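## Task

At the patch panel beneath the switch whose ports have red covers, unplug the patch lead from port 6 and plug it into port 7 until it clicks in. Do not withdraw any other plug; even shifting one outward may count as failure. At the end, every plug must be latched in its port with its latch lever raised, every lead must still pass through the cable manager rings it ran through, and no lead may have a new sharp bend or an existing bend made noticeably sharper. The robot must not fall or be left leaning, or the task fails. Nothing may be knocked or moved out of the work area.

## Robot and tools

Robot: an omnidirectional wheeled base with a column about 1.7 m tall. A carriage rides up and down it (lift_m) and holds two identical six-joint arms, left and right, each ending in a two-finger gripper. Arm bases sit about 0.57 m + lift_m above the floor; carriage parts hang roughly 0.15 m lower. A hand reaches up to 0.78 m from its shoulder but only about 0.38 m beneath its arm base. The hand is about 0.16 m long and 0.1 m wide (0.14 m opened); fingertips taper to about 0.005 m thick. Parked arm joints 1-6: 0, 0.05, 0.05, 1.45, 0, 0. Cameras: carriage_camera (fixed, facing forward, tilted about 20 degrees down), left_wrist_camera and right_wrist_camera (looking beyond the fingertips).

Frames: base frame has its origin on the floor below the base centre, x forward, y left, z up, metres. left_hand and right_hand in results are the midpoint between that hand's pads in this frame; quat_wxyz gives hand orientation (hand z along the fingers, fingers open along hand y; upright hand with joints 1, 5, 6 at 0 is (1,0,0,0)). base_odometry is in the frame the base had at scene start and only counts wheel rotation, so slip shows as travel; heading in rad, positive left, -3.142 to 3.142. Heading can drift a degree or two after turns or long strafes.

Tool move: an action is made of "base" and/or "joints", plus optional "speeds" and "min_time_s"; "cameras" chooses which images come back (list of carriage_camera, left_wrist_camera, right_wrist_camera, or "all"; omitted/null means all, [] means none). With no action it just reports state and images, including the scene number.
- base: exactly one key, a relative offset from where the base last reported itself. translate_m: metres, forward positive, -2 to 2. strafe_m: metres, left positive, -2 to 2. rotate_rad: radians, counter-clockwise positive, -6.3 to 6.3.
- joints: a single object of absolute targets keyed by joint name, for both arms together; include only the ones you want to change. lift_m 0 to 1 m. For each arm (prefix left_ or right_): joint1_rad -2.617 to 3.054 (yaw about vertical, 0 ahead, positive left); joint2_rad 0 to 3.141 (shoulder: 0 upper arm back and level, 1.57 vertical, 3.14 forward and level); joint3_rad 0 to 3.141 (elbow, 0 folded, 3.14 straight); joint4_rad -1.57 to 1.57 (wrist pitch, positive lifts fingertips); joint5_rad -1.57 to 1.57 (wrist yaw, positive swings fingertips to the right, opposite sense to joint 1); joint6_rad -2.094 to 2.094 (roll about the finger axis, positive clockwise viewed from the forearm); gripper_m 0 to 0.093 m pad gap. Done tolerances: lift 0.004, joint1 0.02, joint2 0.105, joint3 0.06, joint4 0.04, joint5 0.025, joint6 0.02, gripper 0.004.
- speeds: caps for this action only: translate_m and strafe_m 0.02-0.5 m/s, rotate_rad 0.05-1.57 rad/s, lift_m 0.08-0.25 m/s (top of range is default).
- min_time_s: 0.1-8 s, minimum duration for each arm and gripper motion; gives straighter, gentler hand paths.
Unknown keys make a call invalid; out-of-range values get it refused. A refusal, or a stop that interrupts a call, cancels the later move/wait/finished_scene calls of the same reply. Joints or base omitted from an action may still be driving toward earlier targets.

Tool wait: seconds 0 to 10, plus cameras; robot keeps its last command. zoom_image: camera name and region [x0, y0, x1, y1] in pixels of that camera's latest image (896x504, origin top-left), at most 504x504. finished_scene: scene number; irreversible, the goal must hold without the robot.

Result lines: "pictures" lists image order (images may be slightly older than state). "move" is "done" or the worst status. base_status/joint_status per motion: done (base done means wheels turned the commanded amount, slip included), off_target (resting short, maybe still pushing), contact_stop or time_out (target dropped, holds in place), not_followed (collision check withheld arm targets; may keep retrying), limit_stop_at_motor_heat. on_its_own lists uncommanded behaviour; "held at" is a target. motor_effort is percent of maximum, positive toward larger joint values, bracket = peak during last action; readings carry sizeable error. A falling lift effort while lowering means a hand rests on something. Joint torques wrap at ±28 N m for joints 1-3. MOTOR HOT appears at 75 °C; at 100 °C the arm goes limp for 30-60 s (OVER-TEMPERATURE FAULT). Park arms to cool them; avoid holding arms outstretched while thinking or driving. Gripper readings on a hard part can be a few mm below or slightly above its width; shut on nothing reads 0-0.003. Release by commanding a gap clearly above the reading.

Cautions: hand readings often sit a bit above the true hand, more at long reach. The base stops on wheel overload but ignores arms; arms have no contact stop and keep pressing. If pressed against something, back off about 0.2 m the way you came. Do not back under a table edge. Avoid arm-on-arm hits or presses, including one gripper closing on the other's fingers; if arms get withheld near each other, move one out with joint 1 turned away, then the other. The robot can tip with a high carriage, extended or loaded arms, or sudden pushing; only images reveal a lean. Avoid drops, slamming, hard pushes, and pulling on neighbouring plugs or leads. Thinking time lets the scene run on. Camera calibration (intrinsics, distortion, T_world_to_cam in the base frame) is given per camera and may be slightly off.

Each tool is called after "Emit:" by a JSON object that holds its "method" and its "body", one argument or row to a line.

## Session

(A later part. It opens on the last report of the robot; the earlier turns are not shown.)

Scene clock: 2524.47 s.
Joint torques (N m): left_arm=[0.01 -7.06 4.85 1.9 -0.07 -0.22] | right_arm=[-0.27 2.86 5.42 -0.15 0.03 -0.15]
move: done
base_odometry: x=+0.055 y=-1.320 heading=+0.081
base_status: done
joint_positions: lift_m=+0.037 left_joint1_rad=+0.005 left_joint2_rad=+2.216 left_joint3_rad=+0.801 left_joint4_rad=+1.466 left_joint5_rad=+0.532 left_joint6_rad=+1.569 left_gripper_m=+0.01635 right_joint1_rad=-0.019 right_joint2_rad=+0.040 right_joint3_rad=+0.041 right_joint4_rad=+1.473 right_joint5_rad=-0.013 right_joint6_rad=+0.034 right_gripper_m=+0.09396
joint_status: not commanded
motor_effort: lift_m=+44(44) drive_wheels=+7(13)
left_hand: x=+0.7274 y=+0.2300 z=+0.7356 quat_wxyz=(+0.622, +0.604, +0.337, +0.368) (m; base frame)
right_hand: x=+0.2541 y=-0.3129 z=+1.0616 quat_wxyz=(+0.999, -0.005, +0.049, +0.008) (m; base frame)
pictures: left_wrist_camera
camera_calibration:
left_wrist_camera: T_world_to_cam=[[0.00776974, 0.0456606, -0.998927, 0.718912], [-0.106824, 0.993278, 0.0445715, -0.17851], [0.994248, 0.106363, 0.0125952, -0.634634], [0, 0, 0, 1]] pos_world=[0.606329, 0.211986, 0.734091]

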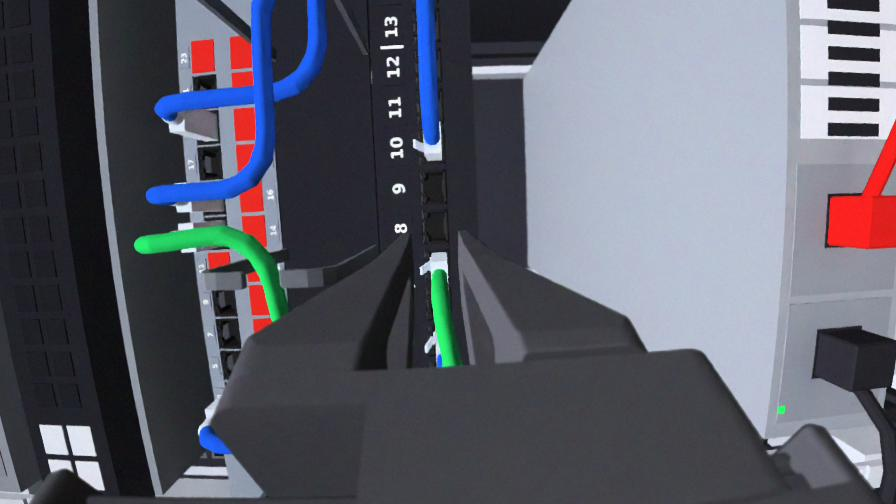

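Emit:
{"method": "move", "body": {
  "base": {"translate_m": -0.06},
  "speeds": {"translate_m": 0.1},
  "cameras": ["left_wrist_camera", "carriage_camera"]
}}

Emit:
{"method": "zoom_image", "body": {
  "camera": "left_wrist_camera",
  "region": [380, 120, 500, 240]
}}

Emit:
{"method": "zoom_image", "body": {
  "camera": "left_wrist_camera",
  "region": [380, 220, 500, 340]
}}

Scene clock: 2531.90 s.
Joint torques (N m): left_arm=[-0.1 -7.25 4.82 1.88 -0.07 -0.22] | right_arm=[-0.23 3.02 5.64 -0.18 0.07 -0.11]
move: done
base_odometry: x=-0.005 y=-1.325 heading=+0.081
base_status: done
joint_positions: lift_m=+0.037 left_joint1_rad=+0.005 left_joint2_rad=+2.216 left_joint3_rad=+0.801 left_joint4_rad=+1.465 left_joint5_rad=+0.532 left_joint6_rad=+1.569 left_gripper_m=+0.01635 right_joint1_rad=-0.019 right_joint2_rad=+0.040 right_joint3_rad=+0.041 right_joint4_rad=+1.472 right_joint5_rad=-0.013 right_joint6_rad=+0.034 right_gripper_m=+0.09396
joint_status: not commanded
motor_effort: lift_m=+44(44) drive_wheels=+4(8)
left_hand: x=+0.7274 y=+0.2300 z=+0.7354 quat_wxyz=(+0.622, +0.604, +0.338, +0.367) (m; base frame)
right_hand: x=+0.2542 y=-0.3129 z=+1.0616 quat_wxyz=(+0.999, -0.005, +0.049, +0.008) (m; base frame)
pictures: carriage_camera, left_wrist_camera
camera_calibration:
carriage_camera: T_world_to_cam=[[-0.031539, -0.999314, -0.0194245, 0.0230693], [-0.335851, 0.0288998, -0.941472, 1.04316], [0.941387, -0.0231694, -0.336532, 0.208187], [0, 0, 0, 1]] pos_world=[0.155091, -0.00227023, 1.05262]
left_wrist_camera: T_world_to_cam=[[0.00656747, 0.0456285, -0.998937, 0.719554], [-0.106772, 0.99328, 0.0446682, -0.178608], [0.994262, 0.106365, 0.0113952, -0.633766], [0, 0, 0, 1]] pos_world=[0.606334, 0.211986, 0.733989]

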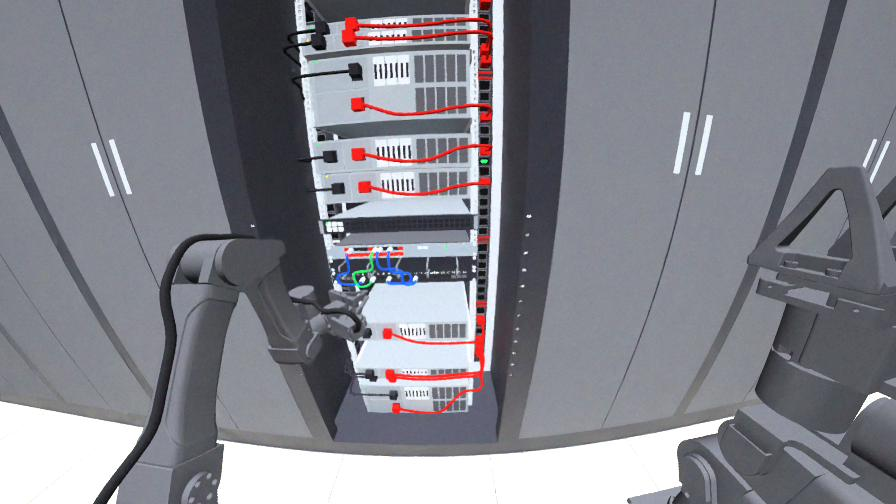

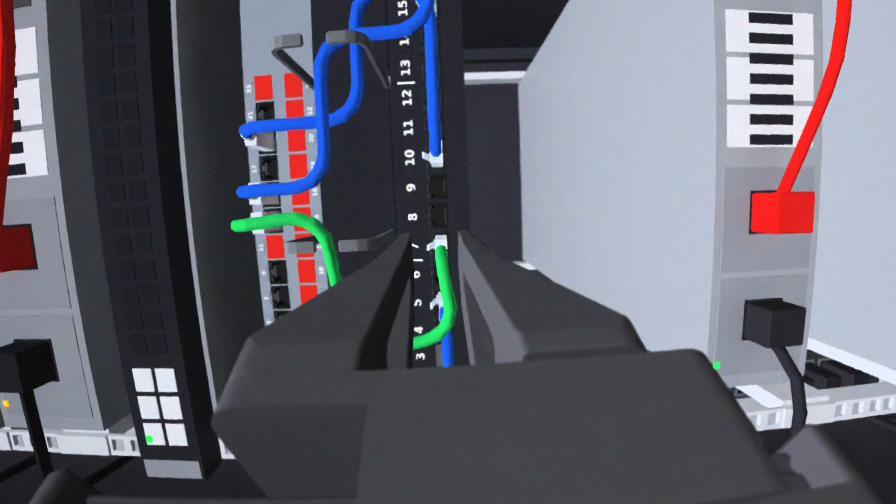

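Scaled by 4.200 from the camera's 896x504 image, which has a finer 1280x720 frame.

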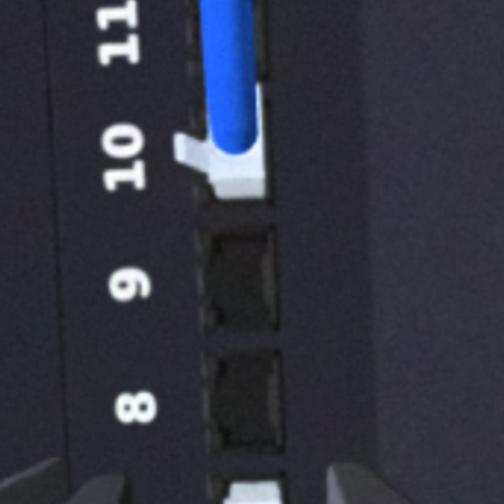

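Scaled by 4.200 from the camera's 896x504 image, which has a finer 1280x720 frame.

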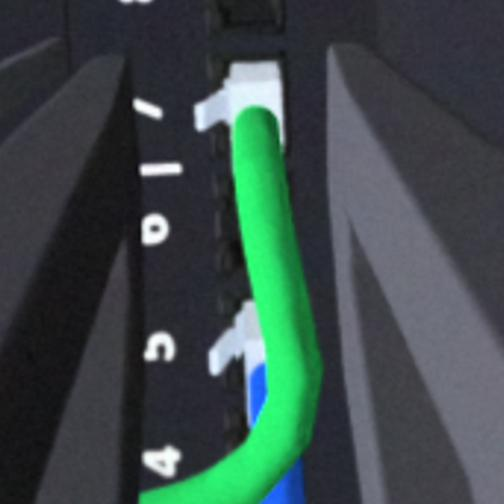

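Emit:
{"method": "zoom_image", "body": {
  "camera": "left_wrist_camera",
  "region": [415, 225, 465, 275]
}}

Emit:
{"method": "zoom_image", "body": {
  "camera": "left_wrist_camera",
  "region": [415, 280, 465, 330]
}}

Emit:
{"method": "zoom_image", "body": {
  "camera": "left_wrist_camera",
  "region": [410, 125, 460, 175]
}}

Scaled by 10.080 from the camera's 896x504 image, which has a finer 1280x720 frame.

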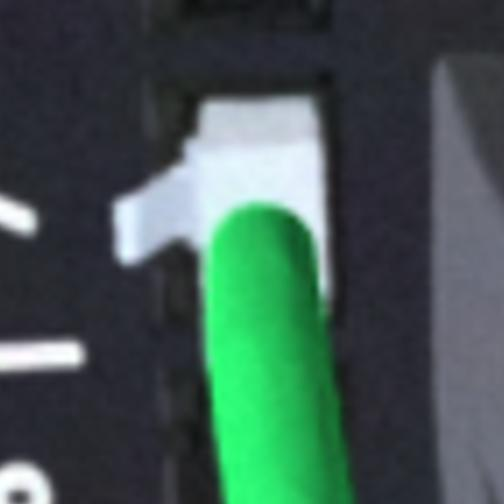

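Scaled by 10.080 from the camera's 896x504 image, which has a finer 1280x720 frame.

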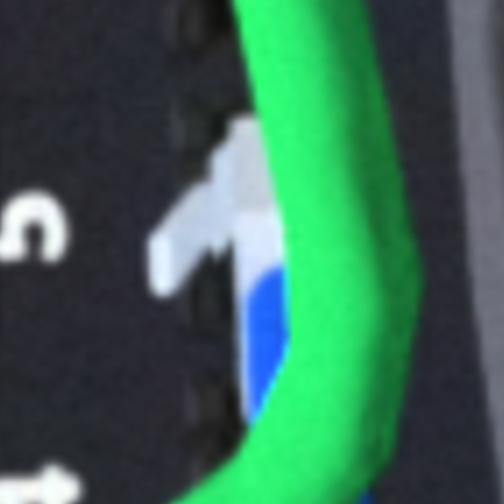

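Scaled by 10.080 from the camera's 896x504 image, which has a finer 1280x720 frame.

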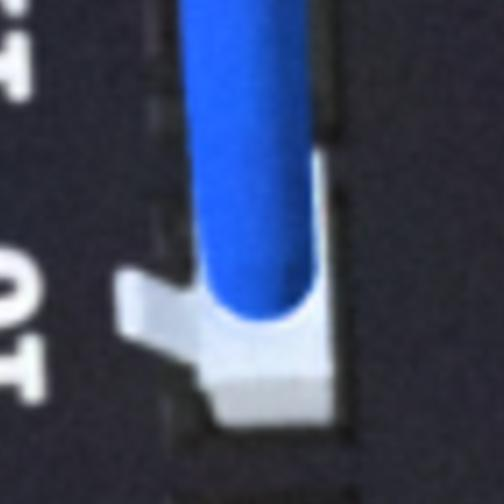

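Emit:
{"method": "move", "body": {
  "base": {"translate_m": -0.02},
  "speeds": {"translate_m": 0.1},
  "cameras": []
}}

Emit:
{"method": "move", "body": {
  "base": {"strafe_m": -0.09},
  "speeds": {"strafe_m": 0.1},
  "cameras": ["left_wrist_camera"]
}}

Emit:
{"method": "move", "body": {
  "joints": {"left_joint5_rad": 0.18},
  "min_time_s": 1.2,
  "cameras": ["left_wrist_camera"]
}}

Scene clock: 2665.43 s.
Joint torques (N m): left_arm=[0.01 -7.21 4.81 1.92 -0.07 -0.23] | right_arm=[-0.1 3.1 5.35 -0.15 0 -0.16]
move: done
base_odometry: x=-0.025 y=-1.327 heading=+0.081
base_status: done
joint_positions: lift_m=+0.037 left_joint1_rad=+0.005 left_joint2_rad=+2.216 left_joint3_rad=+0.801 left_joint4_rad=+1.465 left_joint5_rad=+0.532 left_joint6_rad=+1.569 left_gripper_m=+0.01635 right_joint1_rad=-0.019 right_joint2_rad=+0.040 right_joint3_rad=+0.041 right_joint4_rad=+1.472 right_joint5_rad=-0.013 right_joint6_rad=+0.034 right_gripper_m=+0.09396
joint_status: not commanded
motor_effort: lift_m=+44(44) drive_wheels=-2(11)
left_hand: x=+0.7274 y=+0.2300 z=+0.7354 quat_wxyz=(+0.622, +0.604, +0.338, +0.367) (m; base frame)
right_hand: x=+0.2543 y=-0.3129 z=+1.0616 quat_wxyz=(+0.999, -0.005, +0.049, +0.008) (m; base frame)
pictures: none
No camera images: "cameras" was empty.

Scene clock: 2667.10 s.
Joint torques (N m): left_arm=[-0.03 -7.25 4.85 1.91 -0.06 -0.22] | right_arm=[-0.14 2.88 5.5 -0.15 0.06 -0.12]
move: done
base_odometry: x=-0.018 y=-1.417 heading=+0.080
base_status: done
joint_positions: lift_m=+0.037 left_joint1_rad=+0.005 left_joint2_rad=+2.216 left_joint3_rad=+0.801 left_joint4_rad=+1.465 left_joint5_rad=+0.530 left_joint6_rad=+1.569 left_gripper_m=+0.01635 right_joint1_rad=-0.019 right_joint2_rad=+0.040 right_joint3_rad=+0.041 right_joint4_rad=+1.472 right_joint5_rad=-0.013 right_joint6_rad=+0.034 right_gripper_m=+0.09396
joint_status: not commanded
motor_effort: lift_m=+44(44) drive_wheels=-1(8)
left_hand: x=+0.7276 y=+0.2304 z=+0.7354 quat_wxyz=(+0.621, +0.603, +0.338, +0.368) (m; base frame)
right_hand: x=+0.2543 y=-0.3129 z=+1.0616 quat_wxyz=(+0.999, -0.005, +0.049, +0.008) (m; base frame)
pictures: left_wrist_camera
camera_calibration:
left_wrist_camera: T_world_to_cam=[[0.0064802, 0.0456406, -0.998937, 0.719594], [-0.108669, 0.993074, 0.0446678, -0.177593], [0.994057, 0.108264, 0.011395, -0.634268], [0, 0, 0, 1]] pos_world=[0.606536, 0.212188, 0.733989]

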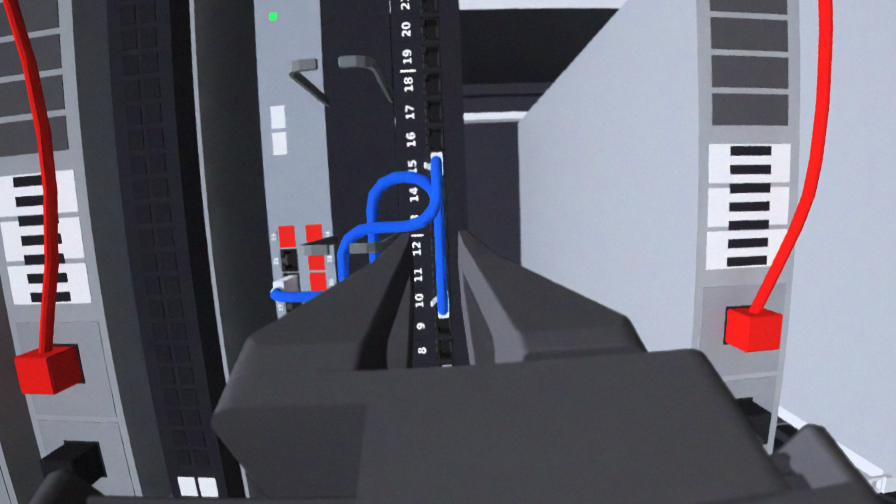

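Scene clock: 2668.67 s.
Joint torques (N m): left_arm=[-0.09 -7.31 4.9 2.02 -0.13 -0.23] | right_arm=[-0.06 2.91 5.42 -0.19 0.06 -0.11]
move: done
base_odometry: x=-0.018 y=-1.417 heading=+0.080
base_status: not commanded
joint_positions: lift_m=+0.037 left_joint1_rad=+0.005 left_joint2_rad=+2.216 left_joint3_rad=+0.801 left_joint4_rad=+1.465 left_joint5_rad=+0.192 left_joint6_rad=+1.569 left_gripper_m=+0.01635 right_joint1_rad=-0.019 right_joint2_rad=+0.040 right_joint3_rad=+0.041 right_joint4_rad=+1.472 right_joint5_rad=-0.013 right_joint6_rad=+0.034 right_gripper_m=+0.09396
joint_status: all done
motor_effort: lift_m=+44(44) drive_wheels=-1(4)
left_hand: x=+0.7477 y=+0.2847 z=+0.7364 quat_wxyz=(+0.556, +0.533, +0.438, +0.464) (m; base frame)
right_hand: x=+0.2543 y=-0.3129 z=+1.0616 quat_wxyz=(+0.999, -0.005, +0.049, +0.008) (m; base frame)
pictures: left_wrist_camera
camera_calibration:
left_wrist_camera: T_world_to_cam=[[-0.00604312, 0.0286595, -0.999571, 0.732641], [-0.431945, 0.901451, 0.0284576, 0.050417], [0.90188, 0.431931, 0.00693172, -0.680086], [0, 0, 0, 1]] pos_world=[0.639561, 0.227305, 0.735606]

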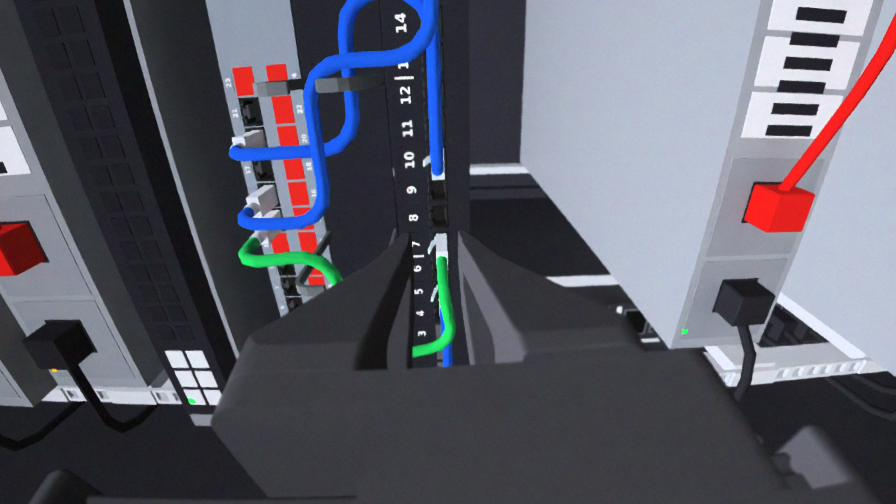

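Emit:
{"method": "zoom_image", "body": {
  "camera": "left_wrist_camera",
  "region": [415, 220, 465, 270]
}}

Emit:
{"method": "zoom_image", "body": {
  "camera": "left_wrist_camera",
  "region": [415, 270, 465, 320]
}}

Emit:
{"method": "zoom_image", "body": {
  "camera": "left_wrist_camera",
  "region": [410, 145, 460, 195]
}}

Scaled by 10.080 from the camera's 896x504 image, which has a finer 1280x720 frame.

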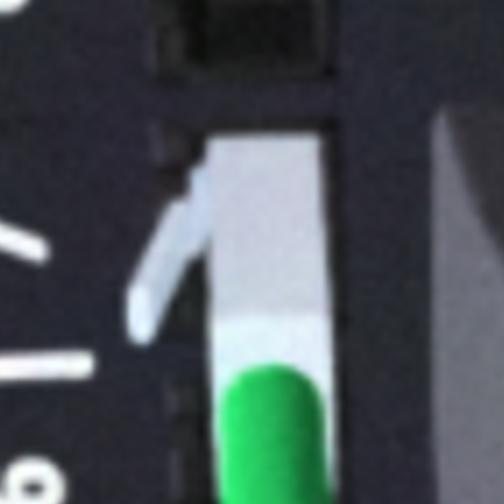

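Scaled by 10.080 from the camera's 896x504 image, which has a finer 1280x720 frame.

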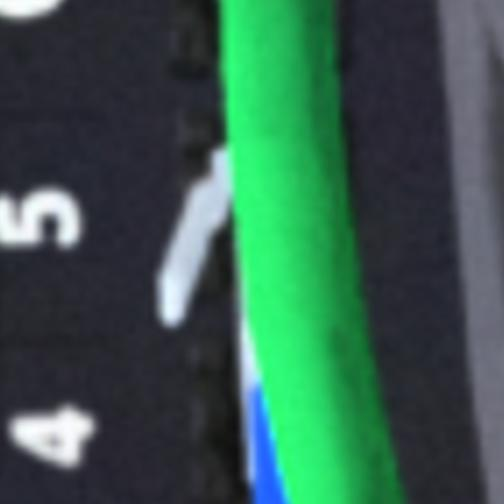

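Scaled by 10.080 from the camera's 896x504 image, which has a finer 1280x720 frame.

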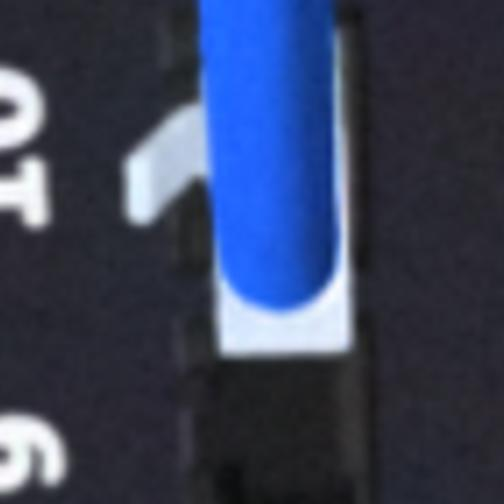

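Emit:
{"method": "move", "body": {
  "base": {"translate_m": -0.06},
  "speeds": {"translate_m": 0.15},
  "cameras": ["carriage_camera", "left_wrist_camera"]
}}

Emit:
{"method": "zoom_image", "body": {
  "camera": "carriage_camera",
  "region": [310, 235, 410, 305]
}}

Scene clock: 2725.80 s.
Joint torques (N m): left_arm=[-0.09 -7.34 4.89 2.03 -0.14 -0.23] | right_arm=[-0.08 2.82 5.5 -0.16 0.02 -0.12]
move: done
base_odometry: x=-0.078 y=-1.422 heading=+0.080
base_status: done
joint_positions: lift_m=+0.037 left_joint1_rad=+0.005 left_joint2_rad=+2.216 left_joint3_rad=+0.801 left_joint4_rad=+1.463 left_joint5_rad=+0.189 left_joint6_rad=+1.569 left_gripper_m=+0.01635 right_joint1_rad=-0.019 right_joint2_rad=+0.040 right_joint3_rad=+0.041 right_joint4_rad=+1.472 right_joint5_rad=-0.013 right_joint6_rad=+0.034 right_gripper_m=+0.09396
joint_status: not commanded
motor_effort: lift_m=+44(45) drive_wheels=-1(9)
left_hand: x=+0.7478 y=+0.2850 z=+0.7361 quat_wxyz=(+0.555, +0.532, +0.439, +0.465) (m; base frame)
right_hand: x=+0.2543 y=-0.3129 z=+1.0616 quat_wxyz=(+0.999, -0.005, +0.049, +0.008) (m; base frame)
pictures: carriage_camera, left_wrist_camera
camera_calibration:
carriage_camera: T_world_to_cam=[[-0.031539, -0.999314, -0.0194245, 0.0230693], [-0.335851, 0.0288998, -0.941472, 1.04316], [0.941387, -0.0231694, -0.336532, 0.208187], [0, 0, 0, 1]] pos_world=[0.155091, -0.00227023, 1.05262]
left_wrist_camera: T_world_to_cam=[[-0.0076281, 0.028576, -0.999563, 0.733461], [-0.43392, 0.900483, 0.0290549, 0.051374], [0.900919, 0.433952, 0.00553071, -0.679175], [0, 0, 0, 1]] pos_world=[0.639769, 0.227508, 0.735404]

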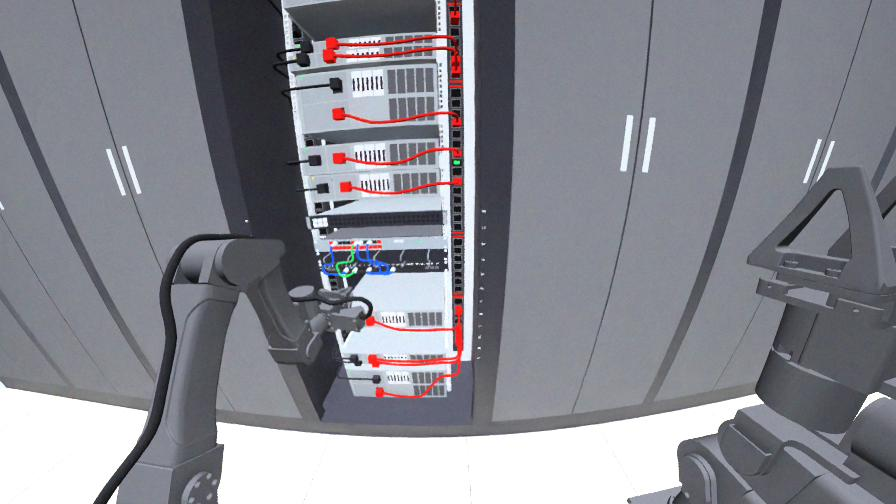

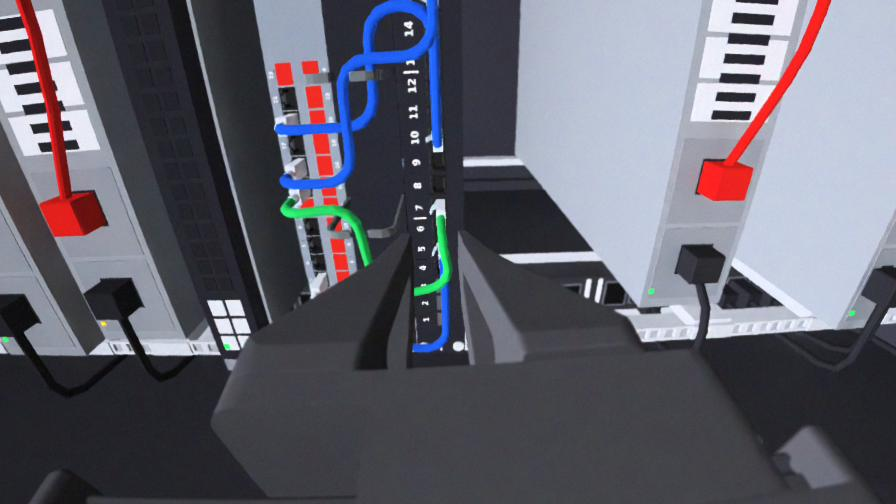

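Scaled by 5.040 from the camera's 896x504 image, which has a finer 1280x720 frame.

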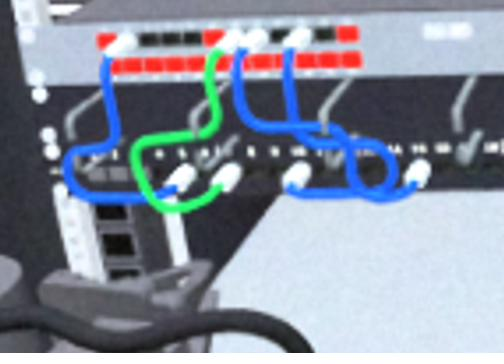

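Emit:
{"method": "zoom_image", "body": {
  "camera": "left_wrist_camera",
  "region": [270, 170, 470, 370]
}}

Scaled by 2.520 from the camera's 896x504 image, which has a finer 1280x720 frame.

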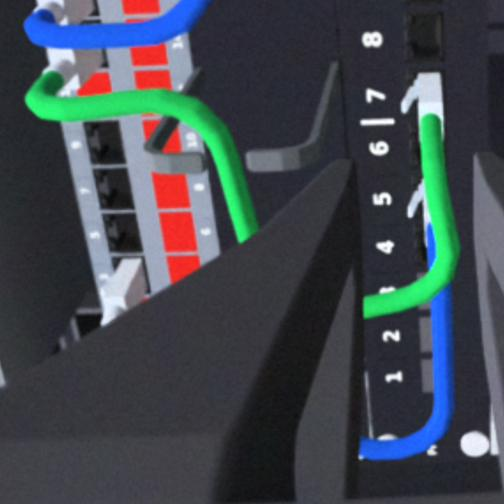

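Emit:
{"method": "zoom_image", "body": {
  "camera": "carriage_camera",
  "region": [325, 240, 375, 280]
}}

Scaled by 10.080 from the camera's 896x504 image, which has a finer 1280x720 frame.

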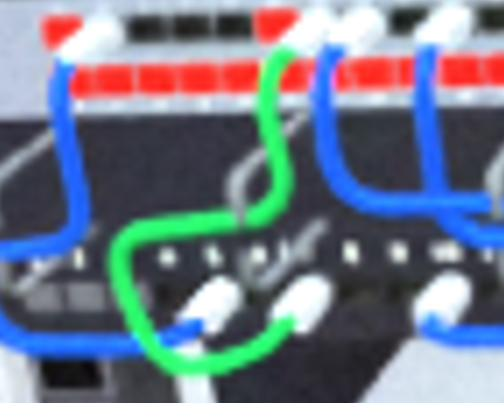

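Emit:
{"method": "finished_scene", "body": {
  "scene": 2
}}

The scene is finished: the task was done.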